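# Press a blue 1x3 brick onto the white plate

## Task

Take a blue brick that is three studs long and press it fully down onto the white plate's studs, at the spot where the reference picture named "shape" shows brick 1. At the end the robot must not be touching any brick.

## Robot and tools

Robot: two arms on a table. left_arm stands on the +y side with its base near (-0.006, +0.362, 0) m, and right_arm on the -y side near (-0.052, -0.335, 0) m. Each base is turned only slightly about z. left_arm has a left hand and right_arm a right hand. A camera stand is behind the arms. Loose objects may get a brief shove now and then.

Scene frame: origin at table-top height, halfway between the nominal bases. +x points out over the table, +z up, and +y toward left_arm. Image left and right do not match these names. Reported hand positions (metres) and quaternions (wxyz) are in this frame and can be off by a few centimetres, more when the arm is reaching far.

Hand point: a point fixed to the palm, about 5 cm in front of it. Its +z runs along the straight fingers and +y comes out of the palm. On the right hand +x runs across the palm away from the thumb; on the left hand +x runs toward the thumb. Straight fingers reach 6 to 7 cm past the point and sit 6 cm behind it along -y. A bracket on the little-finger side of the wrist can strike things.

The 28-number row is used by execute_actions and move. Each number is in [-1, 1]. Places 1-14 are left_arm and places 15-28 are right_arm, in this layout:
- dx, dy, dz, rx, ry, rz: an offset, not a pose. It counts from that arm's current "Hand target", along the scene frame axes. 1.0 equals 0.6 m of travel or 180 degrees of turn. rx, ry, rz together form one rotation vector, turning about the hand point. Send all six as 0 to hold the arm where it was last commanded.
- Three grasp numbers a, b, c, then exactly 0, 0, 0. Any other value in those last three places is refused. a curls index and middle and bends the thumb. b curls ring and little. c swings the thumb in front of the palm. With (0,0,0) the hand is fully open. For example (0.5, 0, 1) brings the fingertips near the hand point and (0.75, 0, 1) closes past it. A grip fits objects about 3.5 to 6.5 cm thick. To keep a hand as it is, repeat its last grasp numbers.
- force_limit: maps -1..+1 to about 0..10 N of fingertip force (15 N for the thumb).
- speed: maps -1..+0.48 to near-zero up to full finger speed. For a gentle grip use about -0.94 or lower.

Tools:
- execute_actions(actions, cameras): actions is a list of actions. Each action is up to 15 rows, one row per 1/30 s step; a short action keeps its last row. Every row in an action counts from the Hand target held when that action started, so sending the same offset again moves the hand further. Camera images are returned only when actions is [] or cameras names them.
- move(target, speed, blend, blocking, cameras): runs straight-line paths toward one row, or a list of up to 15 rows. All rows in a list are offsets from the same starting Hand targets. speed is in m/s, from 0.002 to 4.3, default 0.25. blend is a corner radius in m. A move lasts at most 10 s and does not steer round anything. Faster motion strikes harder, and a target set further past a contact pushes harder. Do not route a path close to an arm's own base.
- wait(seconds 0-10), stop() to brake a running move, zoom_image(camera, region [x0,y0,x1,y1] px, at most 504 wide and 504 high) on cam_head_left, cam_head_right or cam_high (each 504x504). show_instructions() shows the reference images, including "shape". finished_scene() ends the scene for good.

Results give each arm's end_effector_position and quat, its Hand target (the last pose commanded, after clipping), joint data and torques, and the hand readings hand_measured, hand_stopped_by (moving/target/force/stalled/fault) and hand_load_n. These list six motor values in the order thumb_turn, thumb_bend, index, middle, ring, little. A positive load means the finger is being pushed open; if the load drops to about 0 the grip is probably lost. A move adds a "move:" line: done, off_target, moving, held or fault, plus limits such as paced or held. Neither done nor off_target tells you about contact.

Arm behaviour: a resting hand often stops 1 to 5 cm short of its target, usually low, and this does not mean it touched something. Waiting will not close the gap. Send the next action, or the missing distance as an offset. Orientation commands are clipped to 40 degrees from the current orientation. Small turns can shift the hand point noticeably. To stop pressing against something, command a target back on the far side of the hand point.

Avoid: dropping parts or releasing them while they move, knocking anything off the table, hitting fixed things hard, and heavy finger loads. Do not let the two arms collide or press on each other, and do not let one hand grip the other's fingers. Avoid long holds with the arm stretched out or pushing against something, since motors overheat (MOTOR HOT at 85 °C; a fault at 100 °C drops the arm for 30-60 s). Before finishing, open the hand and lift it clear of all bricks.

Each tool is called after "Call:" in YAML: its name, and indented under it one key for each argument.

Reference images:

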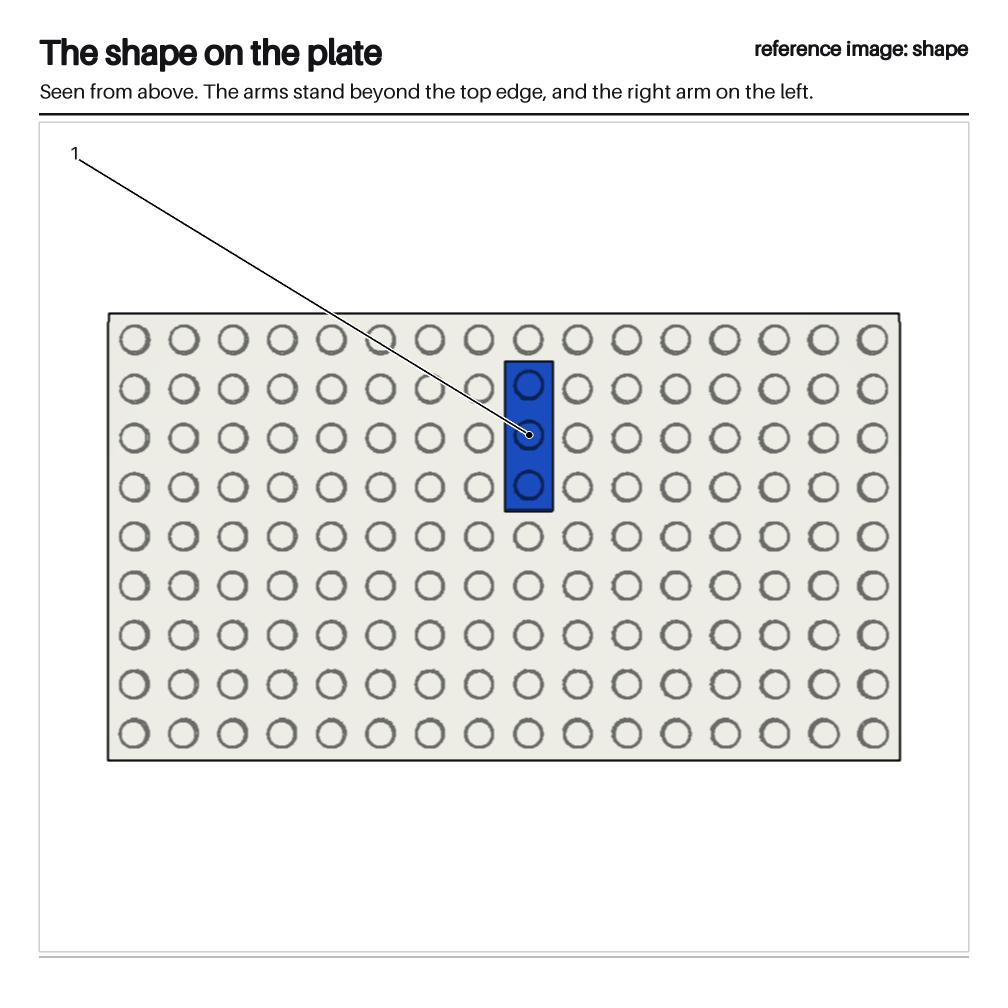

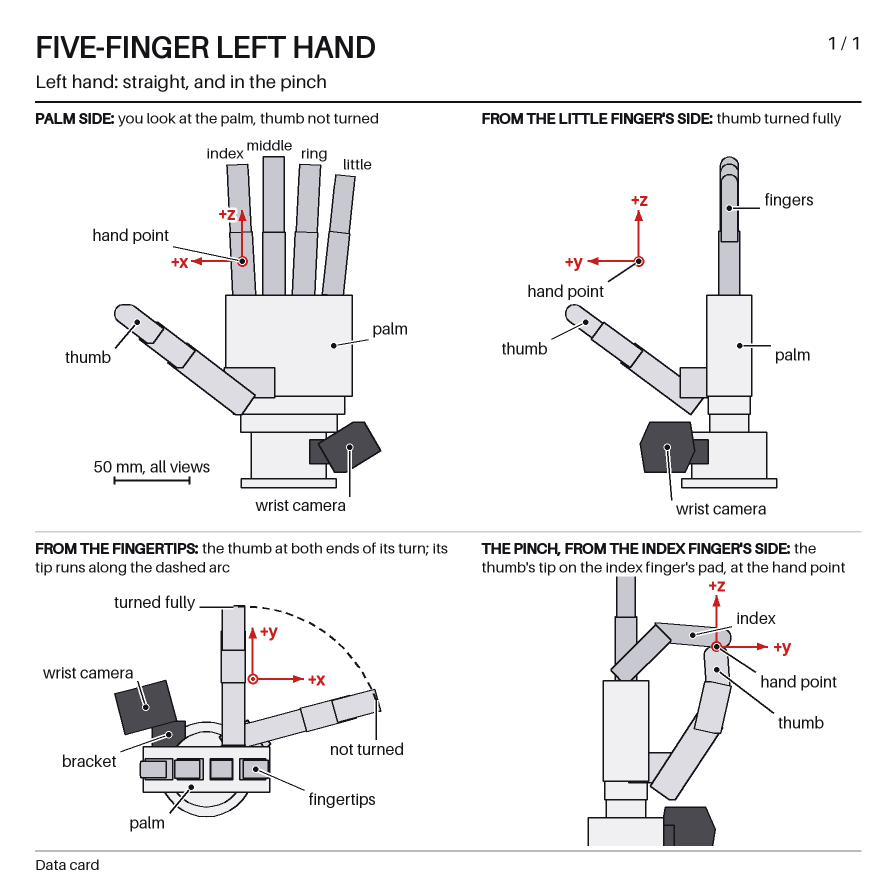

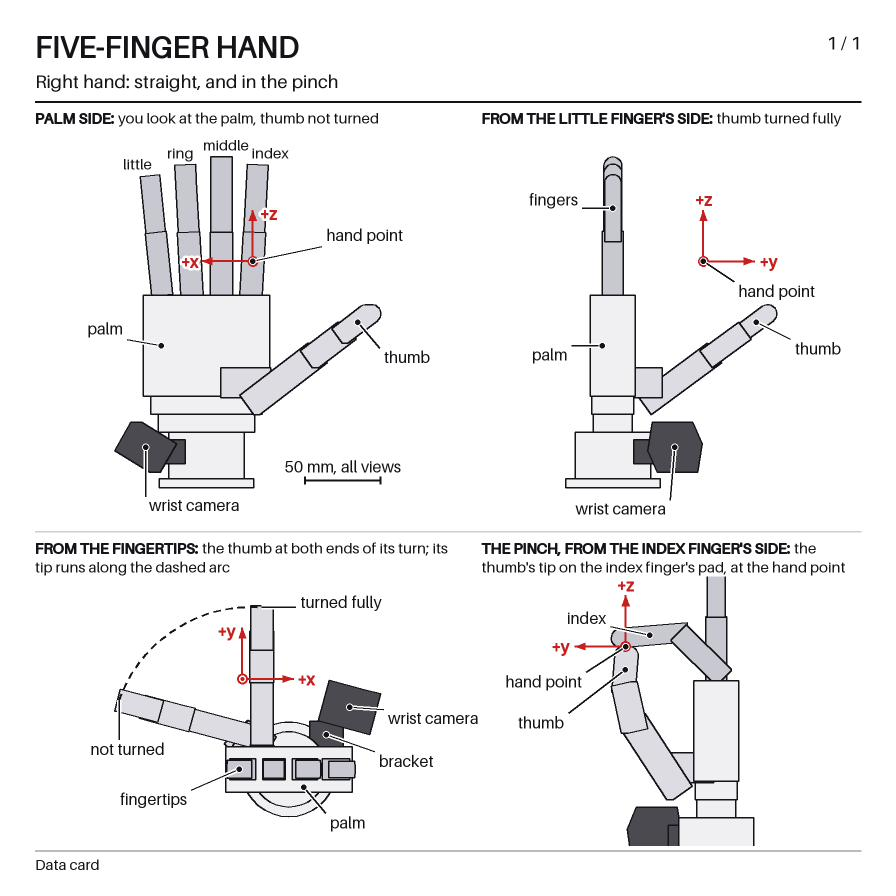

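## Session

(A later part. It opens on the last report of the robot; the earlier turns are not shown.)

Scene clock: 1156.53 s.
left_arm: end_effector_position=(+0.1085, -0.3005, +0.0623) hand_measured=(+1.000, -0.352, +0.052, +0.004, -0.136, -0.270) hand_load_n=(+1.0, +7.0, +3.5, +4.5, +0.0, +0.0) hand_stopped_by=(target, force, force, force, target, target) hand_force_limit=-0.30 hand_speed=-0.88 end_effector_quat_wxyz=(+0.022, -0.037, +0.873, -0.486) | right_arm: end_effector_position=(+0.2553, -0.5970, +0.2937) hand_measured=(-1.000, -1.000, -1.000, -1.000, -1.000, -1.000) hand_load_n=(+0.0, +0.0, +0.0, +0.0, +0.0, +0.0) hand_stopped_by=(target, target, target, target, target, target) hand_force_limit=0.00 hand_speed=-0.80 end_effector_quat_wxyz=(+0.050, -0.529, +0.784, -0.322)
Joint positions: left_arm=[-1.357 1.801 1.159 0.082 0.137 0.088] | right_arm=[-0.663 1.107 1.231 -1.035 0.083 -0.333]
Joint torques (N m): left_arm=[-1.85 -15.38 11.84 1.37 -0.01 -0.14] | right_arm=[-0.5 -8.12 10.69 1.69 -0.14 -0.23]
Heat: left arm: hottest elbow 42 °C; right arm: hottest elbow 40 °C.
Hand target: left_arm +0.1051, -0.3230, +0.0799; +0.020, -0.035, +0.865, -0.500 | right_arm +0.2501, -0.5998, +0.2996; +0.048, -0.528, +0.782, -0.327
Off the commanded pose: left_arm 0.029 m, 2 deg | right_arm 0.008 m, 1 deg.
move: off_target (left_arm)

Call:
move:
  target:
    - [-0.0108,0.042,-0.0773,0,0,0,0.69,0.4,1,0,0,0,-0.3,-0.88,0,0,0,0,0,0,0,0,0,0,0,0,0,-0.8]
  speed: 0.07
  cameras: ["cam_head_left","cam_head_right","cam_high"]

Call:
zoom_image:
  camera: "cam_head_left"
  region: [360, 346, 410, 386]

Call:
zoom_image:
  camera: "cam_head_right"
  region: [370, 356, 420, 396]

Call:
zoom_image:
  camera: "cam_high"
  region: [190, 150, 220, 180]

Scene clock: 1163.87 s.
left_arm: end_effector_position=(+0.1061, -0.2928, +0.0353) hand_measured=(+1.000, -0.352, +0.052, +0.004, -0.136, -0.270) hand_load_n=(+1.0, +7.0, +3.0, +4.5, +0.0, +0.0) hand_stopped_by=(target, force, force, force, target, target) hand_force_limit=-0.30 hand_speed=-0.88 end_effector_quat_wxyz=(+0.024, -0.036, +0.868, -0.494) | right_arm: end_effector_position=(+0.2553, -0.5970, +0.2937) hand_measured=(-1.000, -1.000, -1.000, -1.000, -1.000, -1.000) hand_load_n=(+0.0, +0.0, +0.0, +0.0, +0.0, +0.0) hand_stopped_by=(target, target, target, target, target, target) hand_force_limit=0.00 hand_speed=-0.80 end_effector_quat_wxyz=(+0.050, -0.529, +0.784, -0.322)
Joint positions: left_arm=[-1.358 1.829 1.1 0.188 0.137 0.088] | right_arm=[-0.663 1.107 1.231 -1.035 0.083 -0.333]
Joint torques (N m): left_arm=[-1.9 -15.38 7.42 2.96 -0.01 -0.14] | right_arm=[-0.38 -8.47 10.51 1.65 -0.13 -0.27]
Heat: left arm: hottest elbow 43 °C; right arm: hottest elbow 40 °C.
Hand target: left_arm +0.0986, -0.2979, +0.0335; +0.020, -0.034, +0.865, -0.500 | right_arm +0.2501, -0.5998, +0.2996; +0.048, -0.528, +0.782, -0.327
Off the commanded pose: left_arm 0.009 m, 1 deg | right_arm 0.008 m, 1 deg.
move: done

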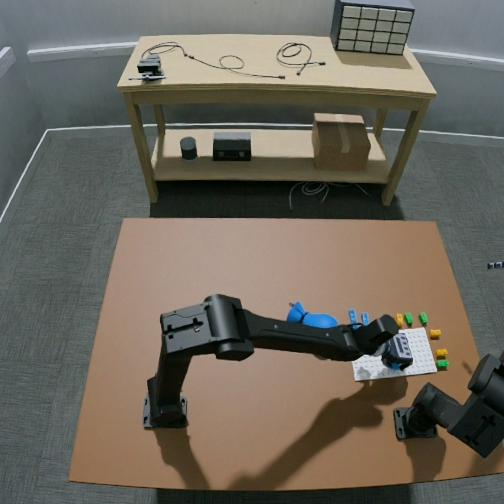

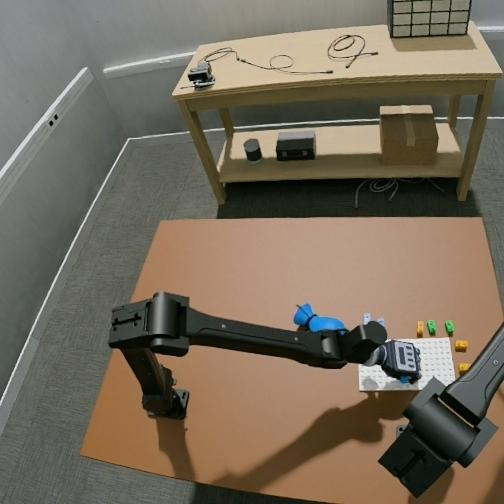

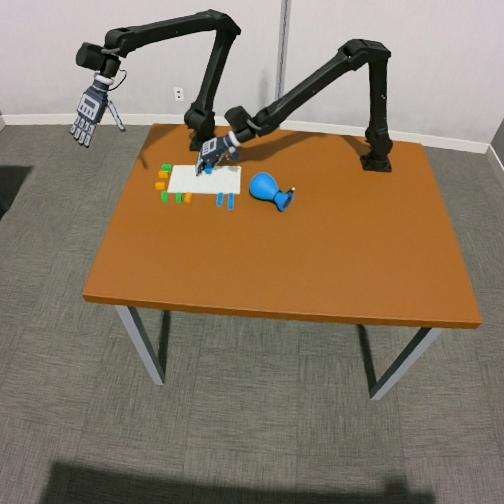

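Scaled by 10.080.

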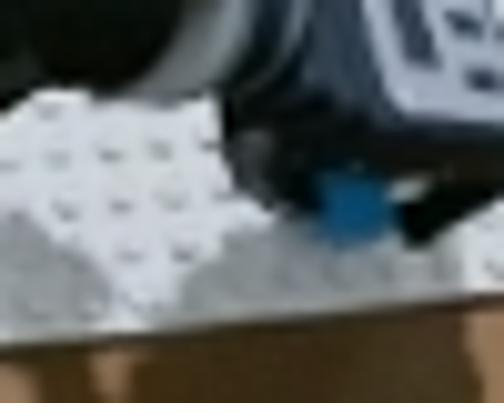

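Scaled by 10.080.

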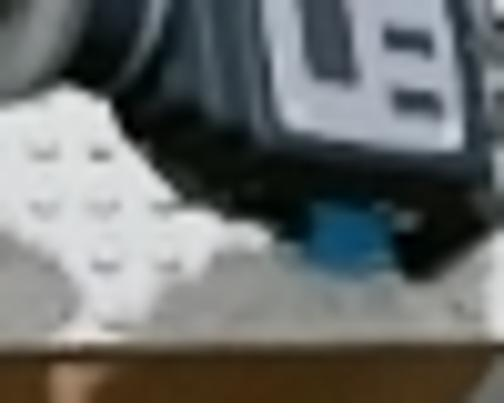

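Scaled by 16.800.

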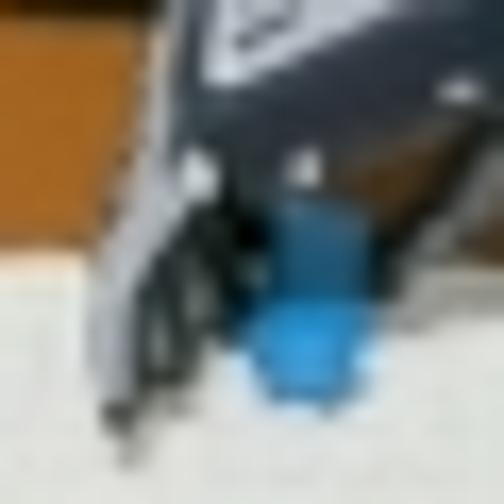

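Call:
zoom_image:
  camera: "cam_head_left"
  region: [388, 360, 404, 372]

Call:
zoom_image:
  camera: "cam_head_right"
  region: [398, 374, 414, 386]

Call:
zoom_image:
  camera: "cam_high"
  region: [200, 160, 216, 176]

Scaled by 31.500.

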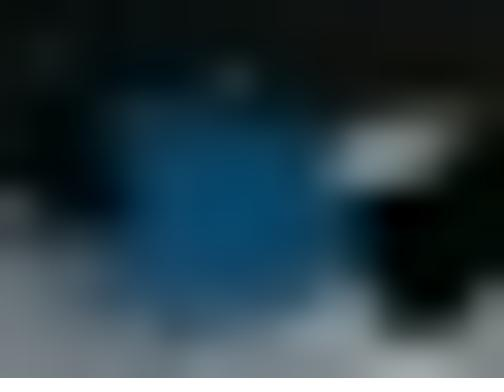

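Scaled by 31.500.

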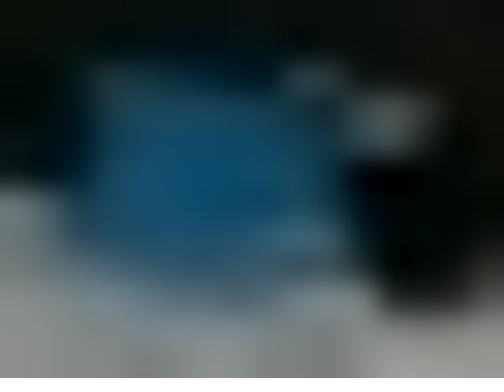

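Scaled by 31.500.

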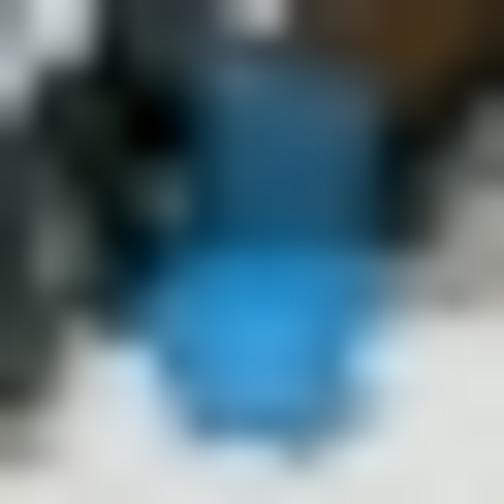

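Call:
move:
  target:
    - [0.0,-0.03,0.12,0,0,0,0.69,0.4,1,0,0,0,-0.3,-0.88,0,0,0,0,0,0,0,0,0,0,0,0,0,-0.8]
  speed: 0.1
  cameras: ["cam_head_left","cam_head_right","cam_high"]

Call:
zoom_image:
  camera: "cam_high"
  region: [190, 140, 230, 180]

Call:
zoom_image:
  camera: "cam_head_left"
  region: [385, 340, 425, 380]

Call:
zoom_image:
  camera: "cam_head_right"
  region: [390, 350, 430, 390]

Scene clock: 1202.30 s.
left_arm: end_effector_position=(+0.1018, -0.2935, +0.0734) hand_measured=(+1.000, -0.352, +0.052, +0.004, -0.136, -0.270) hand_load_n=(+1.5, +5.5, +1.5, +4.5, +0.0, +0.0) hand_stopped_by=(target, force, force, force, target, target) hand_force_limit=-0.30 hand_speed=-0.88 end_effector_quat_wxyz=(+0.020, -0.036, +0.878, -0.477) | right_arm: end_effector_position=(+0.2553, -0.5970, +0.2937) hand_measured=(-1.000, -1.000, -1.000, -1.000, -1.000, -1.000) hand_load_n=(+0.0, -0.5, +0.0, +0.0, +0.0, +0.0) hand_stopped_by=(target, target, target, target, target, target) hand_force_limit=0.00 hand_speed=-0.80 end_effector_quat_wxyz=(+0.050, -0.529, +0.784, -0.322)
Joint positions: left_arm=[-1.366 1.768 1.16 0.029 0.131 0.086] | right_arm=[-0.663 1.107 1.231 -1.035 0.083 -0.333]
Joint torques (N m): left_arm=[-1.85 -17.08 11.82 1.5 -0.01 -0.16] | right_arm=[-0.56 -8.06 10.67 1.63 -0.11 -0.24]
Heat: left arm: hottest elbow 42 °C; right arm: hottest elbow 40 °C.
Hand target: left_arm +0.0986, -0.3158, +0.1053; +0.020, -0.035, +0.865, -0.500 | right_arm +0.2501, -0.5998, +0.2996; +0.048, -0.528, +0.782, -0.327
Off the commanded pose: left_arm 0.039 m, 3 deg | right_arm 0.008 m, 1 deg.
move: off_target (left_arm)

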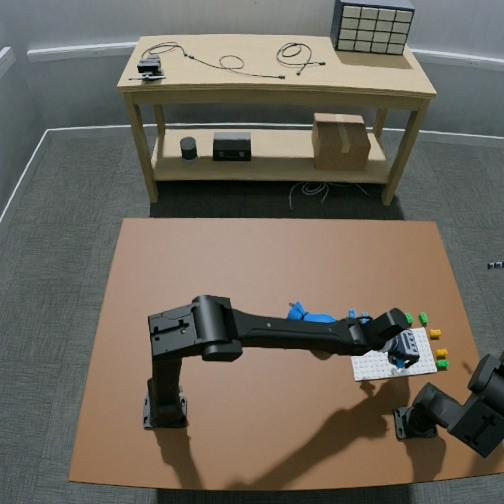

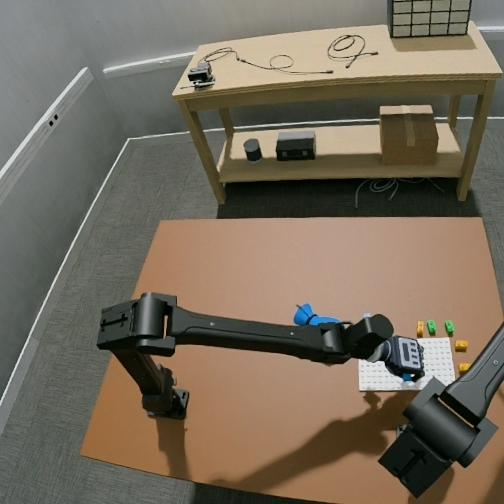

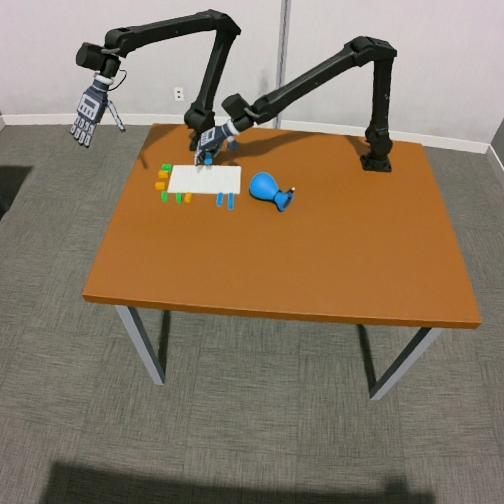

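Scaled by 12.600.

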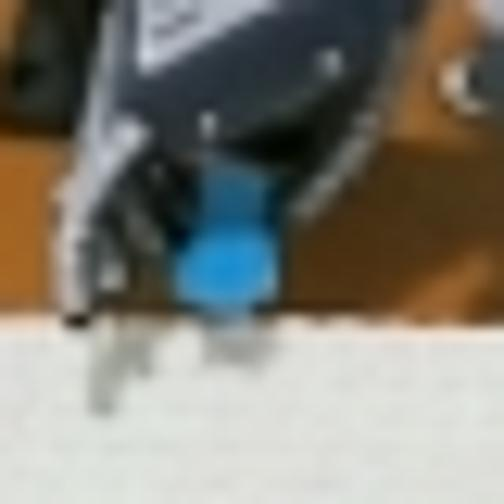

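Scaled by 12.600.

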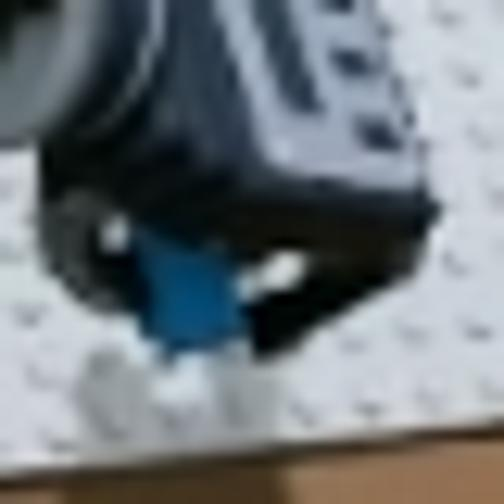

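Scaled by 12.600.

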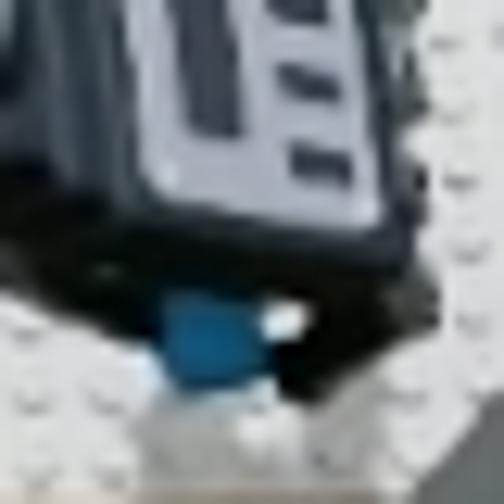

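Call:
zoom_image:
  camera: "cam_high"
  region: [200, 150, 218, 168]

Call:
zoom_image:
  camera: "cam_head_left"
  region: [393, 356, 411, 374]

Call:
zoom_image:
  camera: "cam_head_right"
  region: [400, 370, 418, 388]

Scaled by 28.000.

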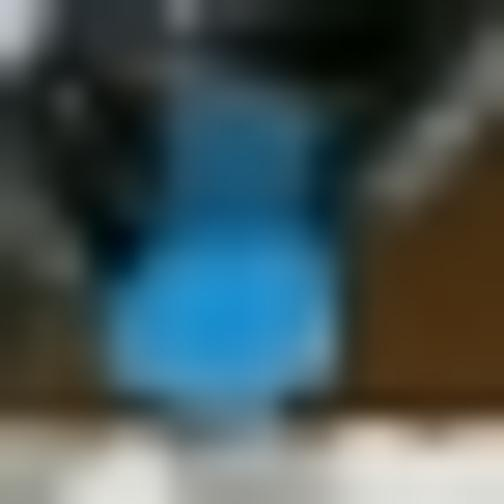

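Scaled by 28.000.

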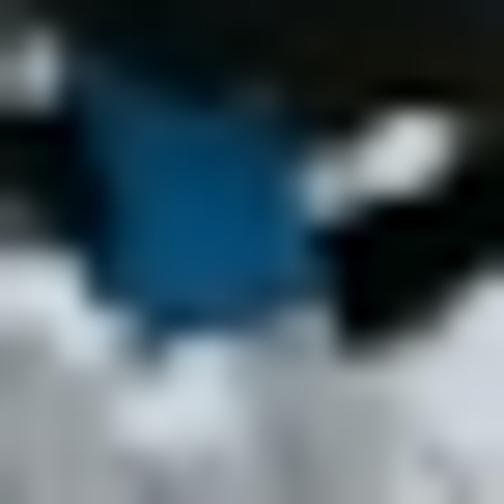

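Scaled by 28.000.

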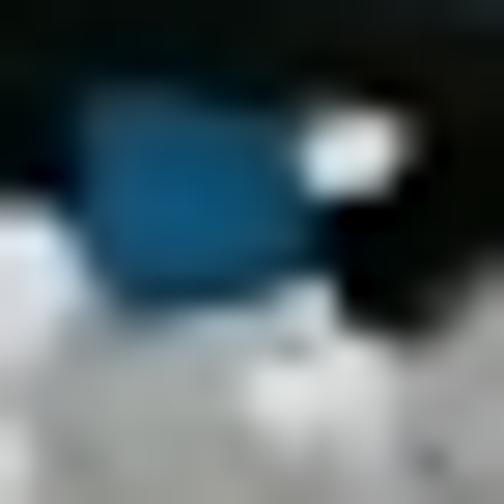

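Call:
move:
  target:
    - [0.003,0.0587,-0.125,0,0,0,0.69,0.4,1,0,0,0,-0.3,-0.88,0,0,0,0,0,0,0,0,0,0,0,0,0,-0.8]
  speed: 0.07

Scene clock: 1293.63 s.
left_arm: end_effector_position=(+0.0961, -0.2782, +0.0329) hand_measured=(+1.000, -0.352, +0.052, +0.004, -0.136, -0.270) hand_load_n=(+1.5, +5.5, +1.5, +4.5, +0.0, +0.0) hand_stopped_by=(target, force, force, force, target, target) hand_force_limit=-0.30 hand_speed=-0.88 end_effector_quat_wxyz=(+0.019, -0.032, +0.868, -0.494) | right_arm: end_effector_position=(+0.2553, -0.5970, +0.2937) hand_measured=(-1.000, -1.000, -1.000, -1.000, -1.000, -1.000) hand_load_n=(+0.0, -0.5, +0.0, +0.0, +0.0, +0.0) hand_stopped_by=(target, target, target, target, target, target) hand_force_limit=0.00 hand_speed=-0.80 end_effector_quat_wxyz=(+0.050, -0.529, +0.784, -0.322)
Joint positions: left_arm=[-1.366 1.802 1.047 0.213 0.141 0.086] | right_arm=[-0.663 1.107 1.231 -1.035 0.083 -0.333]
Joint torques (N m): left_arm=[-0.15 -14.74 7.25 2.99 0.17 -0.07] | right_arm=[-0.73 -7.71 10.59 1.61 -0.14 -0.25]
Motor temperatures (°C): left_arm=[29 37 49 28 26 27] | right_arm=[27 33 40 27 28 27]
Heat: left arm: hottest elbow 49 °C; right arm: hottest elbow 40 °C.
Hand target: left_arm +0.1004, -0.2807, +0.0304; +0.020, -0.035, +0.865, -0.500 | right_arm +0.2501, -0.5998, +0.2996; +0.048, -0.528, +0.782, -0.327
Off the commanded pose: left_arm 0.006 m, 1 deg | right_arm 0.008 m, 1 deg.
move: done

Call:
move:
  target:
    - [0.029,0.0,0.0,0,0,0,0.69,0.4,1,0,0,0,-0.3,-0.88,0,0,0,0,0,0,0,0,0,0,0,0,0,-0.8]
  speed: 0.05

Scene clock: 1298.50 s.
left_arm: end_effector_position=(+0.1103, -0.2744, +0.0303) hand_measured=(+1.000, -0.352, +0.052, +0.004, -0.136, -0.270) hand_load_n=(+1.5, +5.5, +1.0, +4.5, +0.0, +0.0) hand_stopped_by=(target, force, force, force, target, target) hand_force_limit=-0.30 hand_speed=-0.88 end_effector_quat_wxyz=(+0.015, -0.038, +0.869, -0.494) | right_arm: end_effector_position=(+0.2553, -0.5970, +0.2937) hand_measured=(-1.000, -1.000, -1.000, -1.000, -1.000, -1.000) hand_load_n=(+0.0, +0.0, +0.0, +0.0, +0.0, +0.0) hand_stopped_by=(target, target, target, target, target, target) hand_force_limit=0.00 hand_speed=-0.80 end_effector_quat_wxyz=(+0.050, -0.529, +0.784, -0.322)
Joint positions: left_arm=[-1.335 1.807 1.047 0.213 0.168 0.089] | right_arm=[-0.663 1.107 1.231 -1.035 0.083 -0.333]
Joint torques (N m): left_arm=[0.03 -14.45 8.23 2.62 0.19 0.03] | right_arm=[-0.56 -8.47 10.73 1.77 -0.13 -0.21]
Heat: left arm: hottest elbow 48 °C; right arm: hottest elbow 40 °C.
Hand target: left_arm +0.1179, -0.2807, +0.0304; +0.020, -0.035, +0.865, -0.500 | right_arm +0.2501, -0.5998, +0.2996; +0.048, -0.528, +0.782, -0.327
Off the commanded pose: left_arm 0.010 m, 1 deg | right_arm 0.008 m, 1 deg.
move: done

Call:
move:
  target:
    - [0.0,0.0,-0.008,0,0,0,0.69,0.4,1,0,0,0,-0.3,-0.88,0,0,0,0,0,0,0,0,0,0,0,0,0,-0.8]
    - [0.0,0.0,-0.008,0,0,0,0.0,0.0,1,0,0,0,-0.3,-0.8,0,0,0,0,0,0,0,0,0,0,0,0,0,-0.8]
  speed: 0.04
  cameras: ["cam_head_left","cam_head_right","cam_high"]

Call:
zoom_image:
  camera: "cam_high"
  region: [190, 145, 230, 185]

Call:
zoom_image:
  camera: "cam_head_left"
  region: [370, 345, 410, 385]

Call:
zoom_image:
  camera: "cam_head_right"
  region: [375, 352, 415, 392]

Scene clock: 1310.33 s.
left_arm: end_effector_position=(+0.1107, -0.2770, +0.0290) hand_measured=(+1.000, -0.648, -1.000, -1.000, -1.000, -1.000) hand_load_n=(+0.0, -3.0, +0.0, +0.0, +0.0, +0.0) hand_stopped_by=(target, target, target, target, target, target) hand_force_limit=-0.30 hand_speed=-0.80 end_effector_quat_wxyz=(+0.016, -0.037, +0.866, -0.498) | right_arm: end_effector_position=(+0.2553, -0.5970, +0.2937) hand_measured=(-1.000, -1.000, -1.000, -1.000, -1.000, -1.000) hand_load_n=(+0.0, +0.0, +0.0, +0.0, +0.0, +0.0) hand_stopped_by=(target, target, target, target, target, target) hand_force_limit=0.00 hand_speed=-0.80 end_effector_quat_wxyz=(+0.050, -0.529, +0.784, -0.322)
Joint positions: left_arm=[-1.335 1.815 1.047 0.232 0.17 0.089] | right_arm=[-0.663 1.107 1.231 -1.035 0.083 -0.333]
Joint torques (N m): left_arm=[0.03 -14.51 8.01 2.35 0.14 0.05] | right_arm=[-0.38 -8.35 10.74 1.57 -0.15 -0.24]
Heat: left arm: hottest elbow 46 °C; right arm: hottest elbow 40 °C.
Hand target: left_arm +0.1179, -0.2806, +0.0256; +0.020, -0.035, +0.865, -0.500 | right_arm +0.2501, -0.5998, +0.2996; +0.048, -0.528, +0.782, -0.327
Off the commanded pose: left_arm 0.009 m, 1 deg | right_arm 0.008 m, 1 deg.
move: done

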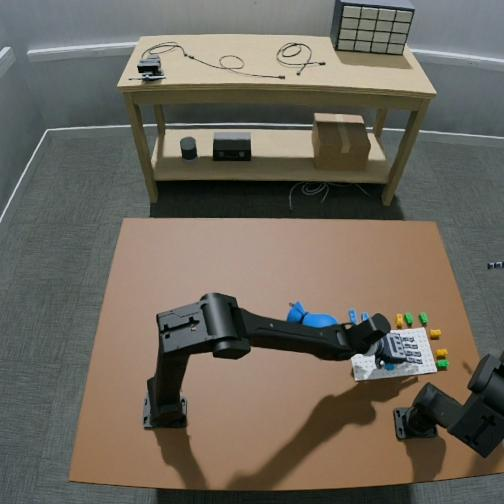

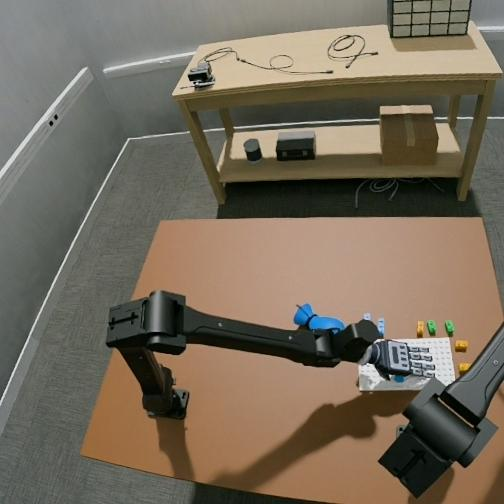

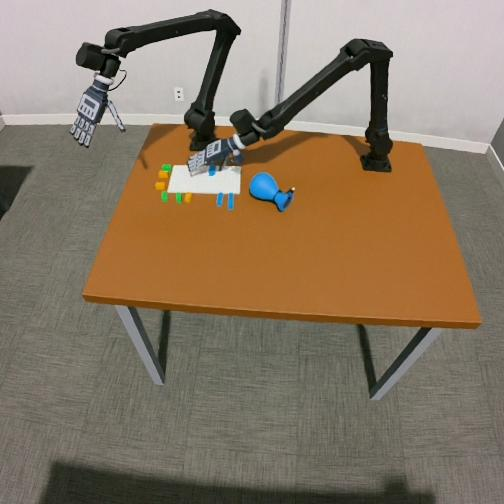

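Scaled by 12.600.

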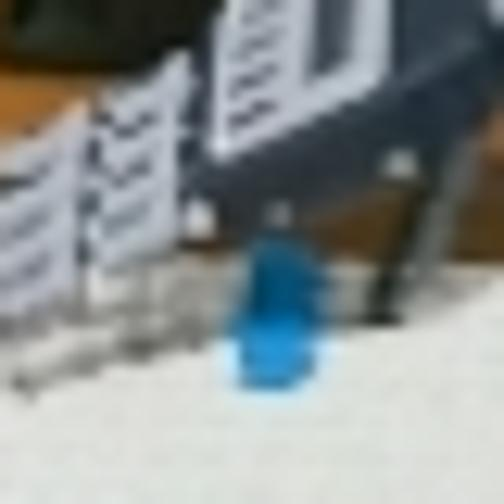

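Scaled by 12.600.

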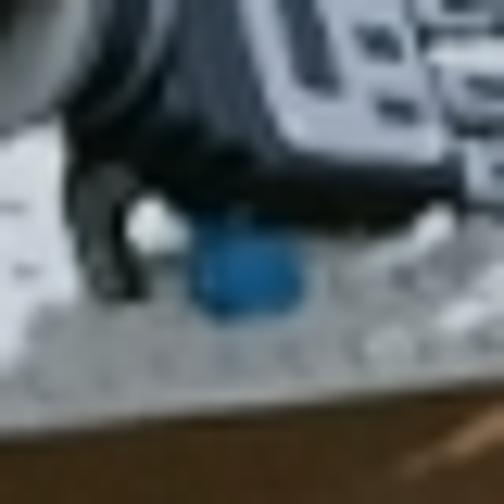

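Scaled by 12.600.

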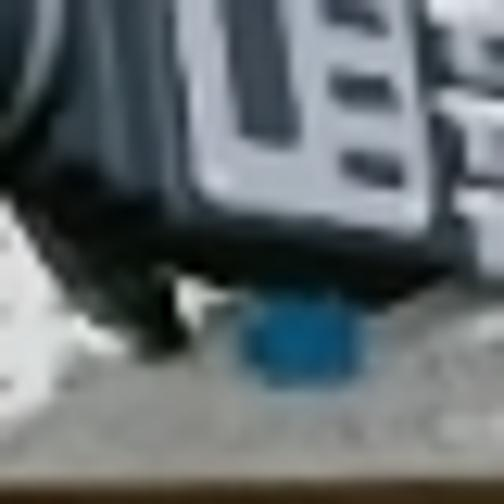

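Call:
move:
  target:
    - [0.0,0.08,0.12,0,0,0,0.0,0.0,1,0,0,0,-0.3,-0.8,0,0,0,0,0,0,0,0,0,0,0,0,0,-0.8]
  speed: 0.12
  cameras: ["cam_head_left","cam_head_right","cam_high"]

Call:
zoom_image:
  camera: "cam_high"
  region: [190, 150, 230, 190]

Call:
zoom_image:
  camera: "cam_head_left"
  region: [375, 350, 405, 380]

Call:
zoom_image:
  camera: "cam_head_right"
  region: [385, 358, 415, 388]

Scene clock: 1316.60 s.
left_arm: end_effector_position=(+0.1115, -0.2368, +0.0937) hand_measured=(+1.000, -0.650, -1.000, -1.000, -1.000, -1.000) hand_load_n=(+0.0, +0.0, +0.0, +0.0, +0.0, +0.0) hand_stopped_by=(target, target, target, target, target, target) hand_force_limit=-0.30 hand_speed=-0.80 end_effector_quat_wxyz=(+0.016, -0.035, +0.865, -0.500) | right_arm: end_effector_position=(+0.2553, -0.5970, +0.2937) hand_measured=(-1.000, -1.000, -1.000, -1.000, -1.000, -1.000) hand_load_n=(+0.0, -0.5, +0.0, +0.0, -0.5, +0.0) hand_stopped_by=(target, target, target, target, target, target) hand_force_limit=0.00 hand_speed=-0.80 end_effector_quat_wxyz=(+0.050, -0.529, +0.784, -0.322)
Joint positions: left_arm=[-1.311 1.616 0.984 0.099 0.192 0.103] | right_arm=[-0.663 1.107 1.231 -1.035 0.083 -0.333]
Joint torques (N m): left_arm=[0.32 -14.68 7.76 1.47 0.19 0.06] | right_arm=[-0.5 -8.12 10.65 1.65 -0.15 -0.23]
Heat: left arm: hottest elbow 46 °C; right arm: hottest elbow 40 °C.
Hand target: left_arm +0.1179, -0.2327, +0.0976; +0.020, -0.035, +0.865, -0.500 | right_arm +0.2501, -0.5998, +0.2996; +0.048, -0.528, +0.782, -0.327
Off the commanded pose: left_arm 0.009 m, 1 deg | right_arm 0.008 m, 1 deg.
move: done

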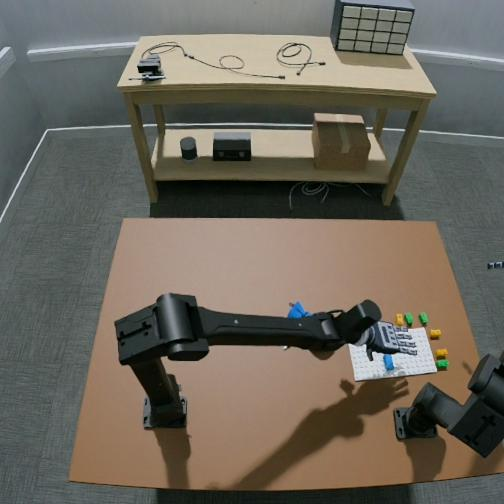

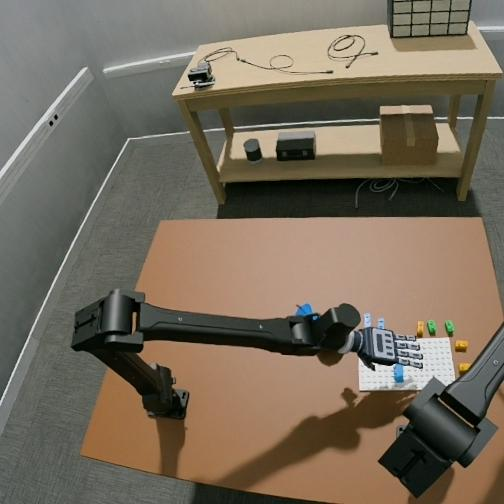

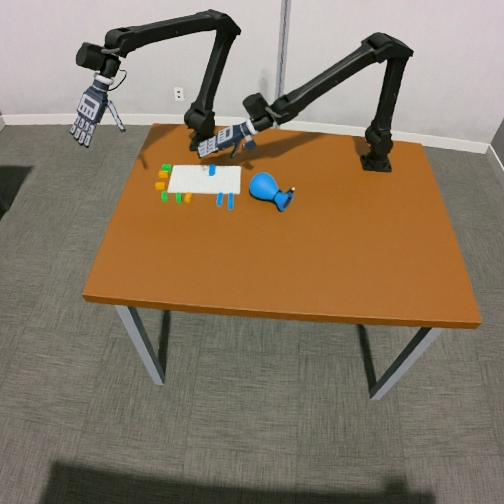

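Scaled by 12.600.

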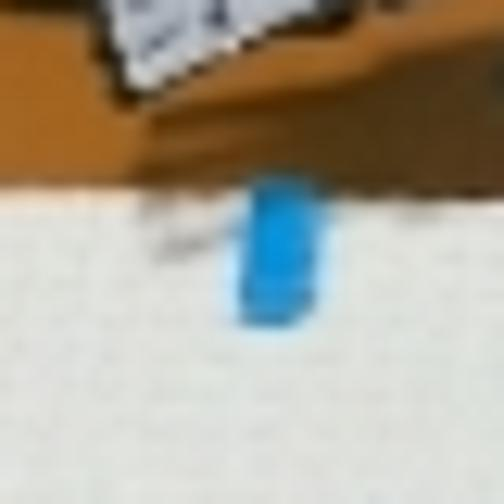

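Scaled by 16.800.

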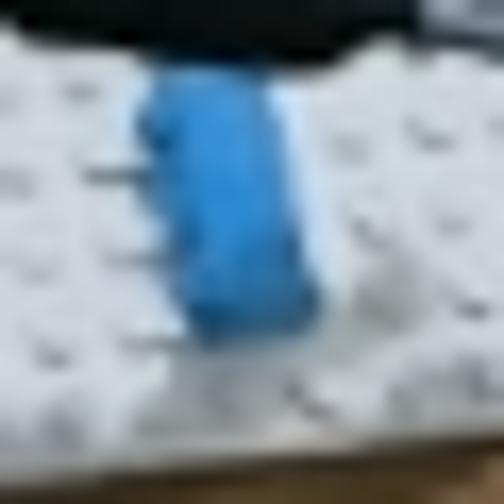

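Scaled by 16.800.

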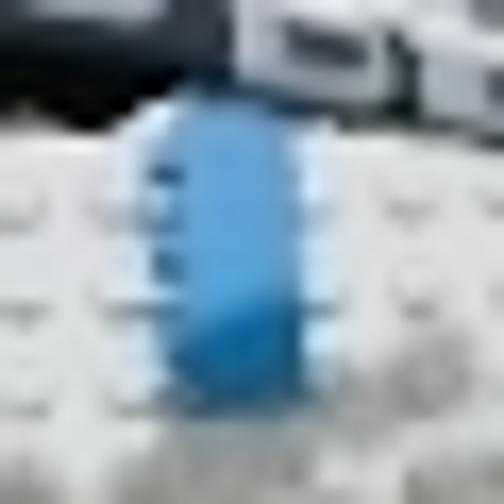

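Call:
move:
  target:
    - [-0.0298,-0.1122,0.0123,0,0,0,0.0,0.0,1,0,0,0,-0.3,-0.8,0,0,0,0,0,0,0,0,0,0,0,0,0,-0.8]
    - [-0.0307,-0.0822,-0.1118,0,0,0,0.0,0.0,1,0,0,0,-0.3,-0.8,0,0,0,0,0,0,0,0,0,0,0,0,0,-0.8]
  speed: 0.12
  cameras: ["cam_head_left","cam_head_right","cam_high"]

Call:
zoom_image:
  camera: "cam_high"
  region: [190, 145, 230, 185]

Call:
zoom_image:
  camera: "cam_head_left"
  region: [370, 345, 410, 385]

Call:
zoom_image:
  camera: "cam_head_right"
  region: [380, 352, 420, 392]

Scene clock: 1346.87 s.
left_arm: end_effector_position=(+0.0989, -0.2777, +0.0307) hand_measured=(+1.000, -0.650, -1.000, -1.000, -1.000, -1.000) hand_load_n=(-0.5, +0.0, +0.0, +0.0, +0.0, +0.0) hand_stopped_by=(target, target, target, target, target, target) hand_force_limit=-0.30 hand_speed=-0.80 end_effector_quat_wxyz=(+0.022, -0.032, +0.869, -0.493) | right_arm: end_effector_position=(+0.2553, -0.5970, +0.2937) hand_measured=(-1.000, -1.000, -1.000, -1.000, -1.000, -1.000) hand_load_n=(+0.0, +0.0, +0.0, +0.0, +0.0, +0.0) hand_stopped_by=(target, target, target, target, target, target) hand_force_limit=0.00 hand_speed=-0.80 end_effector_quat_wxyz=(+0.050, -0.529, +0.784, -0.322)
Joint positions: left_arm=[-1.362 1.805 1.048 0.212 0.139 0.091] | right_arm=[-0.663 1.107 1.231 -1.035 0.083 -0.333]
Joint torques (N m): left_arm=[-0.67 -14.97 7.39 2.95 0.17 -0.13] | right_arm=[-0.5 -8 10.61 1.62 -0.1 -0.23]
Motor temperatures (°C): left_arm=[29 34 42 28 26 27] | right_arm=[27 33 40 27 28 27]
Heat: left arm: hottest elbow 42 °C; right arm: hottest elbow 40 °C.
Hand target: left_arm +0.0993, -0.2820, +0.0306; +0.020, -0.034, +0.865, -0.500 | right_arm +0.2501, -0.5998, +0.2996; +0.048, -0.528, +0.782, -0.327
Off the commanded pose: left_arm 0.004 m, 1 deg | right_arm 0.008 m, 1 deg.
move: done

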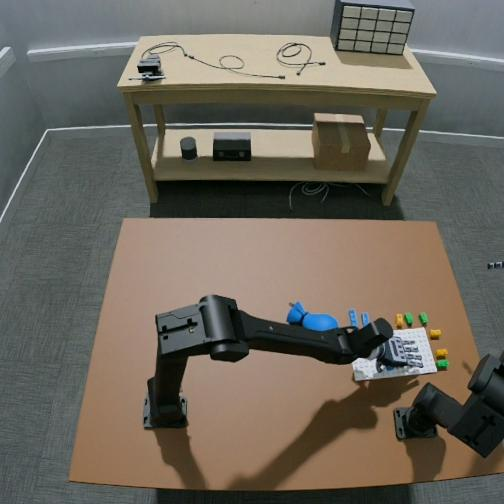

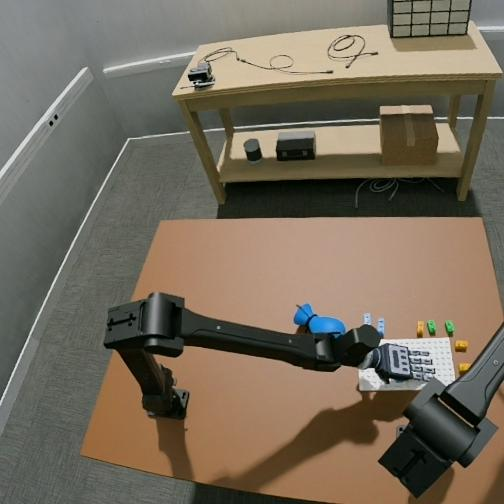

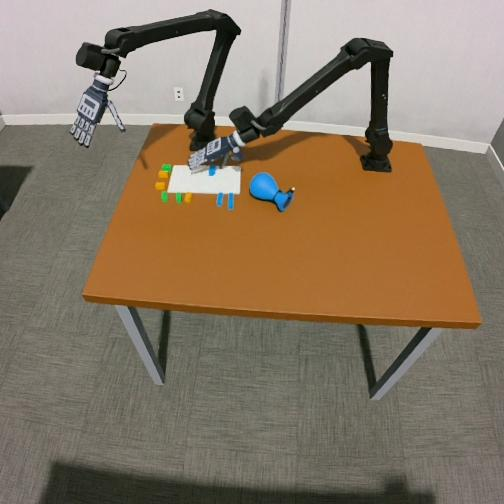

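Scaled by 12.600.

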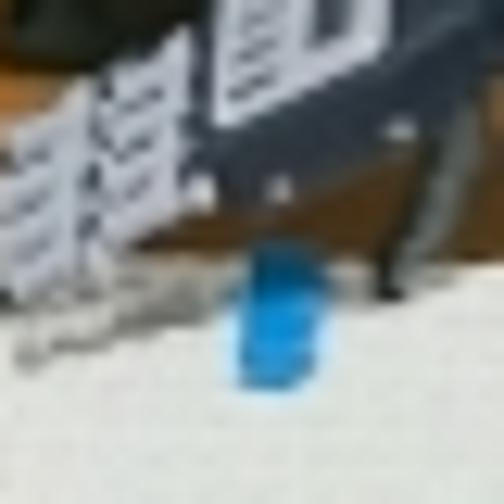

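Scaled by 12.600.

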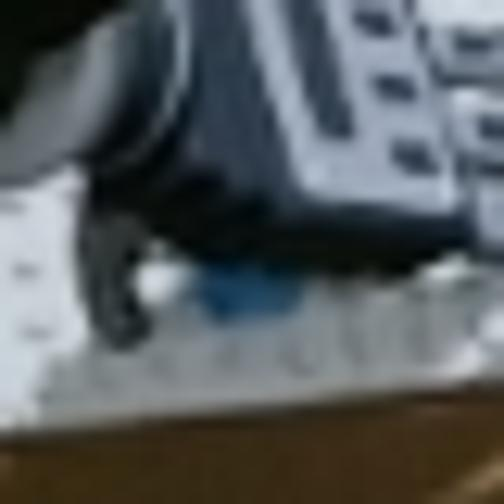

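Scaled by 12.600.

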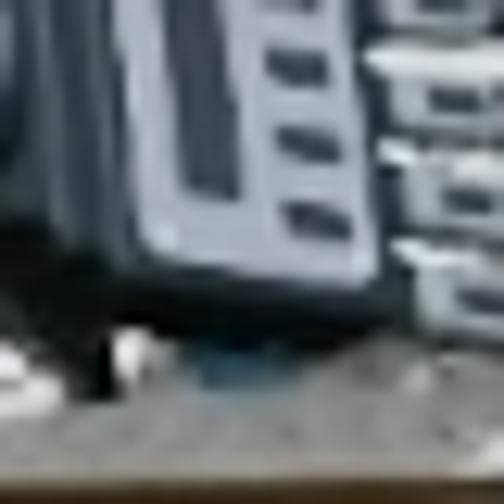

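Call:
move:
  target:
    - [0.05,0.005,0.008,0,0,0,0.0,0.0,1,0,0,0,-0.3,-0.8,0,0,0,0,0,0,0,0,0,0,0,0,0,-0.8]
  speed: 0.08
  cameras: ["cam_head_left","cam_head_right","cam_high"]

Call:
zoom_image:
  camera: "cam_high"
  region: [190, 145, 230, 185]

Call:
zoom_image:
  camera: "cam_head_left"
  region: [370, 345, 410, 385]

Call:
zoom_image:
  camera: "cam_head_right"
  region: [380, 352, 420, 392]

Scene clock: 1354.03 s.
left_arm: end_effector_position=(+0.1233, -0.2716, +0.0319) hand_measured=(+1.000, -0.650, -1.000, -1.000, -1.000, -1.000) hand_load_n=(+0.0, +0.0, +0.0, +0.0, +0.0, -0.5) hand_stopped_by=(target, target, target, target, target, target) hand_force_limit=-0.30 hand_speed=-0.80 end_effector_quat_wxyz=(+0.016, -0.039, +0.868, -0.495) | right_arm: end_effector_position=(+0.2553, -0.5970, +0.2937) hand_measured=(-1.000, -1.000, -1.000, -1.000, -1.000, -1.000) hand_load_n=(-0.5, +0.0, +0.0, +0.0, -0.5, +0.0) hand_stopped_by=(target, target, target, target, target, target) hand_force_limit=0.00 hand_speed=-0.80 end_effector_quat_wxyz=(+0.050, -0.529, +0.784, -0.322)
Joint positions: left_arm=[-1.31 1.805 1.048 0.212 0.188 0.1] | right_arm=[-0.663 1.107 1.231 -1.035 0.083 -0.333]
Joint torques (N m): left_arm=[0.03 -14.97 8.79 1.96 0.2 0.05] | right_arm=[-0.62 -8 10.63 1.52 -0.12 -0.22]
Heat: left arm: hottest elbow 42 °C; right arm: hottest elbow 40 °C.
Hand target: left_arm +0.1293, -0.2789, +0.0354; +0.020, -0.034, +0.865, -0.500 | right_arm +0.2501, -0.5998, +0.2996; +0.048, -0.528, +0.782, -0.327
Off the commanded pose: left_arm 0.010 m, 1 deg | right_arm 0.008 m, 1 deg.
move: done

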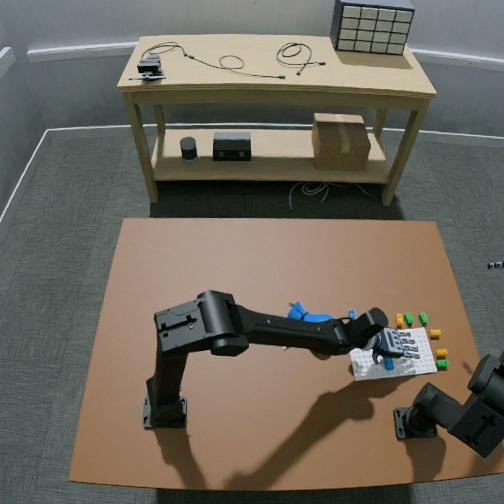

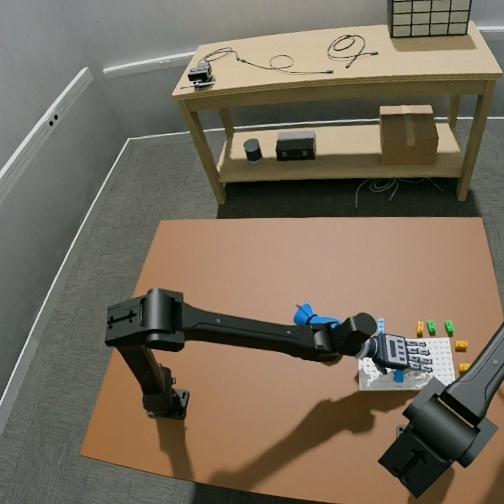

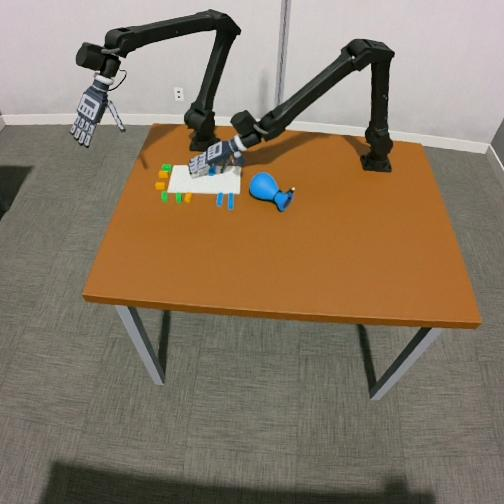

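Scaled by 12.600.

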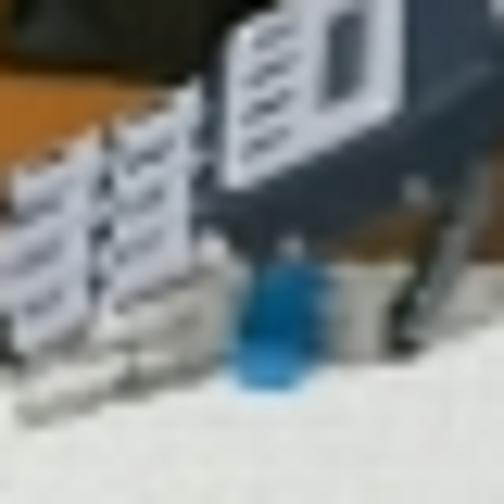

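Scaled by 12.600.

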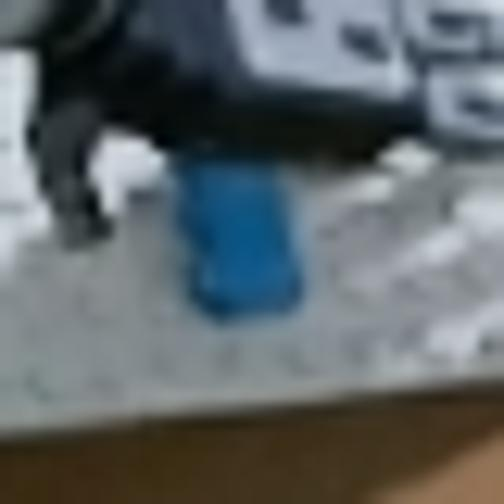

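Scaled by 12.600.

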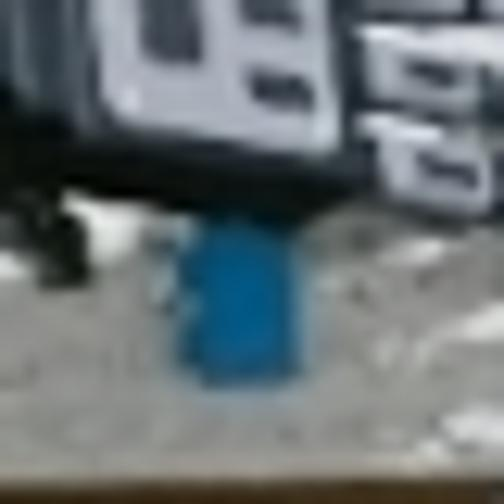

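Call:
move:
  target:
    - [-0.003,-0.045,-0.004,0,0,0,0.0,0.0,1,0,0,0,-0.3,-0.8,0,0,0,0,0,0,0,0,0,0,0,0,0,-0.8]
  speed: 0.06

Scene clock: 1361.20 s.
left_arm: end_effector_position=(+0.1288, -0.2843, +0.0268) hand_measured=(+1.000, -0.650, -1.000, -1.000, -1.000, -1.000) hand_load_n=(+0.5, +4.5, +0.0, +0.0, +0.0, +0.0) hand_stopped_by=(target, target, target, target, target, target) hand_force_limit=-0.30 hand_speed=-0.80 end_effector_quat_wxyz=(+0.019, -0.041, +0.869, -0.493) | right_arm: end_effector_position=(+0.2553, -0.5970, +0.2937) hand_measured=(-1.000, -1.000, -1.000, -1.000, -1.000, -1.000) hand_load_n=(+0.0, +0.0, +0.0, +0.0, +0.0, +0.0) hand_stopped_by=(target, target, target, target, target, target) hand_force_limit=0.00 hand_speed=-0.80 end_effector_quat_wxyz=(+0.050, -0.529, +0.784, -0.322)
Joint positions: left_arm=[-1.31 1.841 1.091 0.201 0.179 0.1] | right_arm=[-0.663 1.107 1.231 -1.035 0.083 -0.333]
Joint torques (N m): left_arm=[-2.02 -13.8 11.21 1.54 -0.05 -0.04] | right_arm=[-0.56 -8.53 10.69 1.76 -0.12 -0.22]
Heat: left arm: hottest elbow 43 °C; right arm: hottest elbow 40 °C.
Hand target: left_arm +0.1275, -0.3059, +0.0328; +0.020, -0.035, +0.865, -0.500 | right_arm +0.2501, -0.5998, +0.2996; +0.048, -0.528, +0.782, -0.327
Off the commanded pose: left_arm 0.023 m, 1 deg | right_arm 0.008 m, 1 deg.
move: off_target (left_arm)


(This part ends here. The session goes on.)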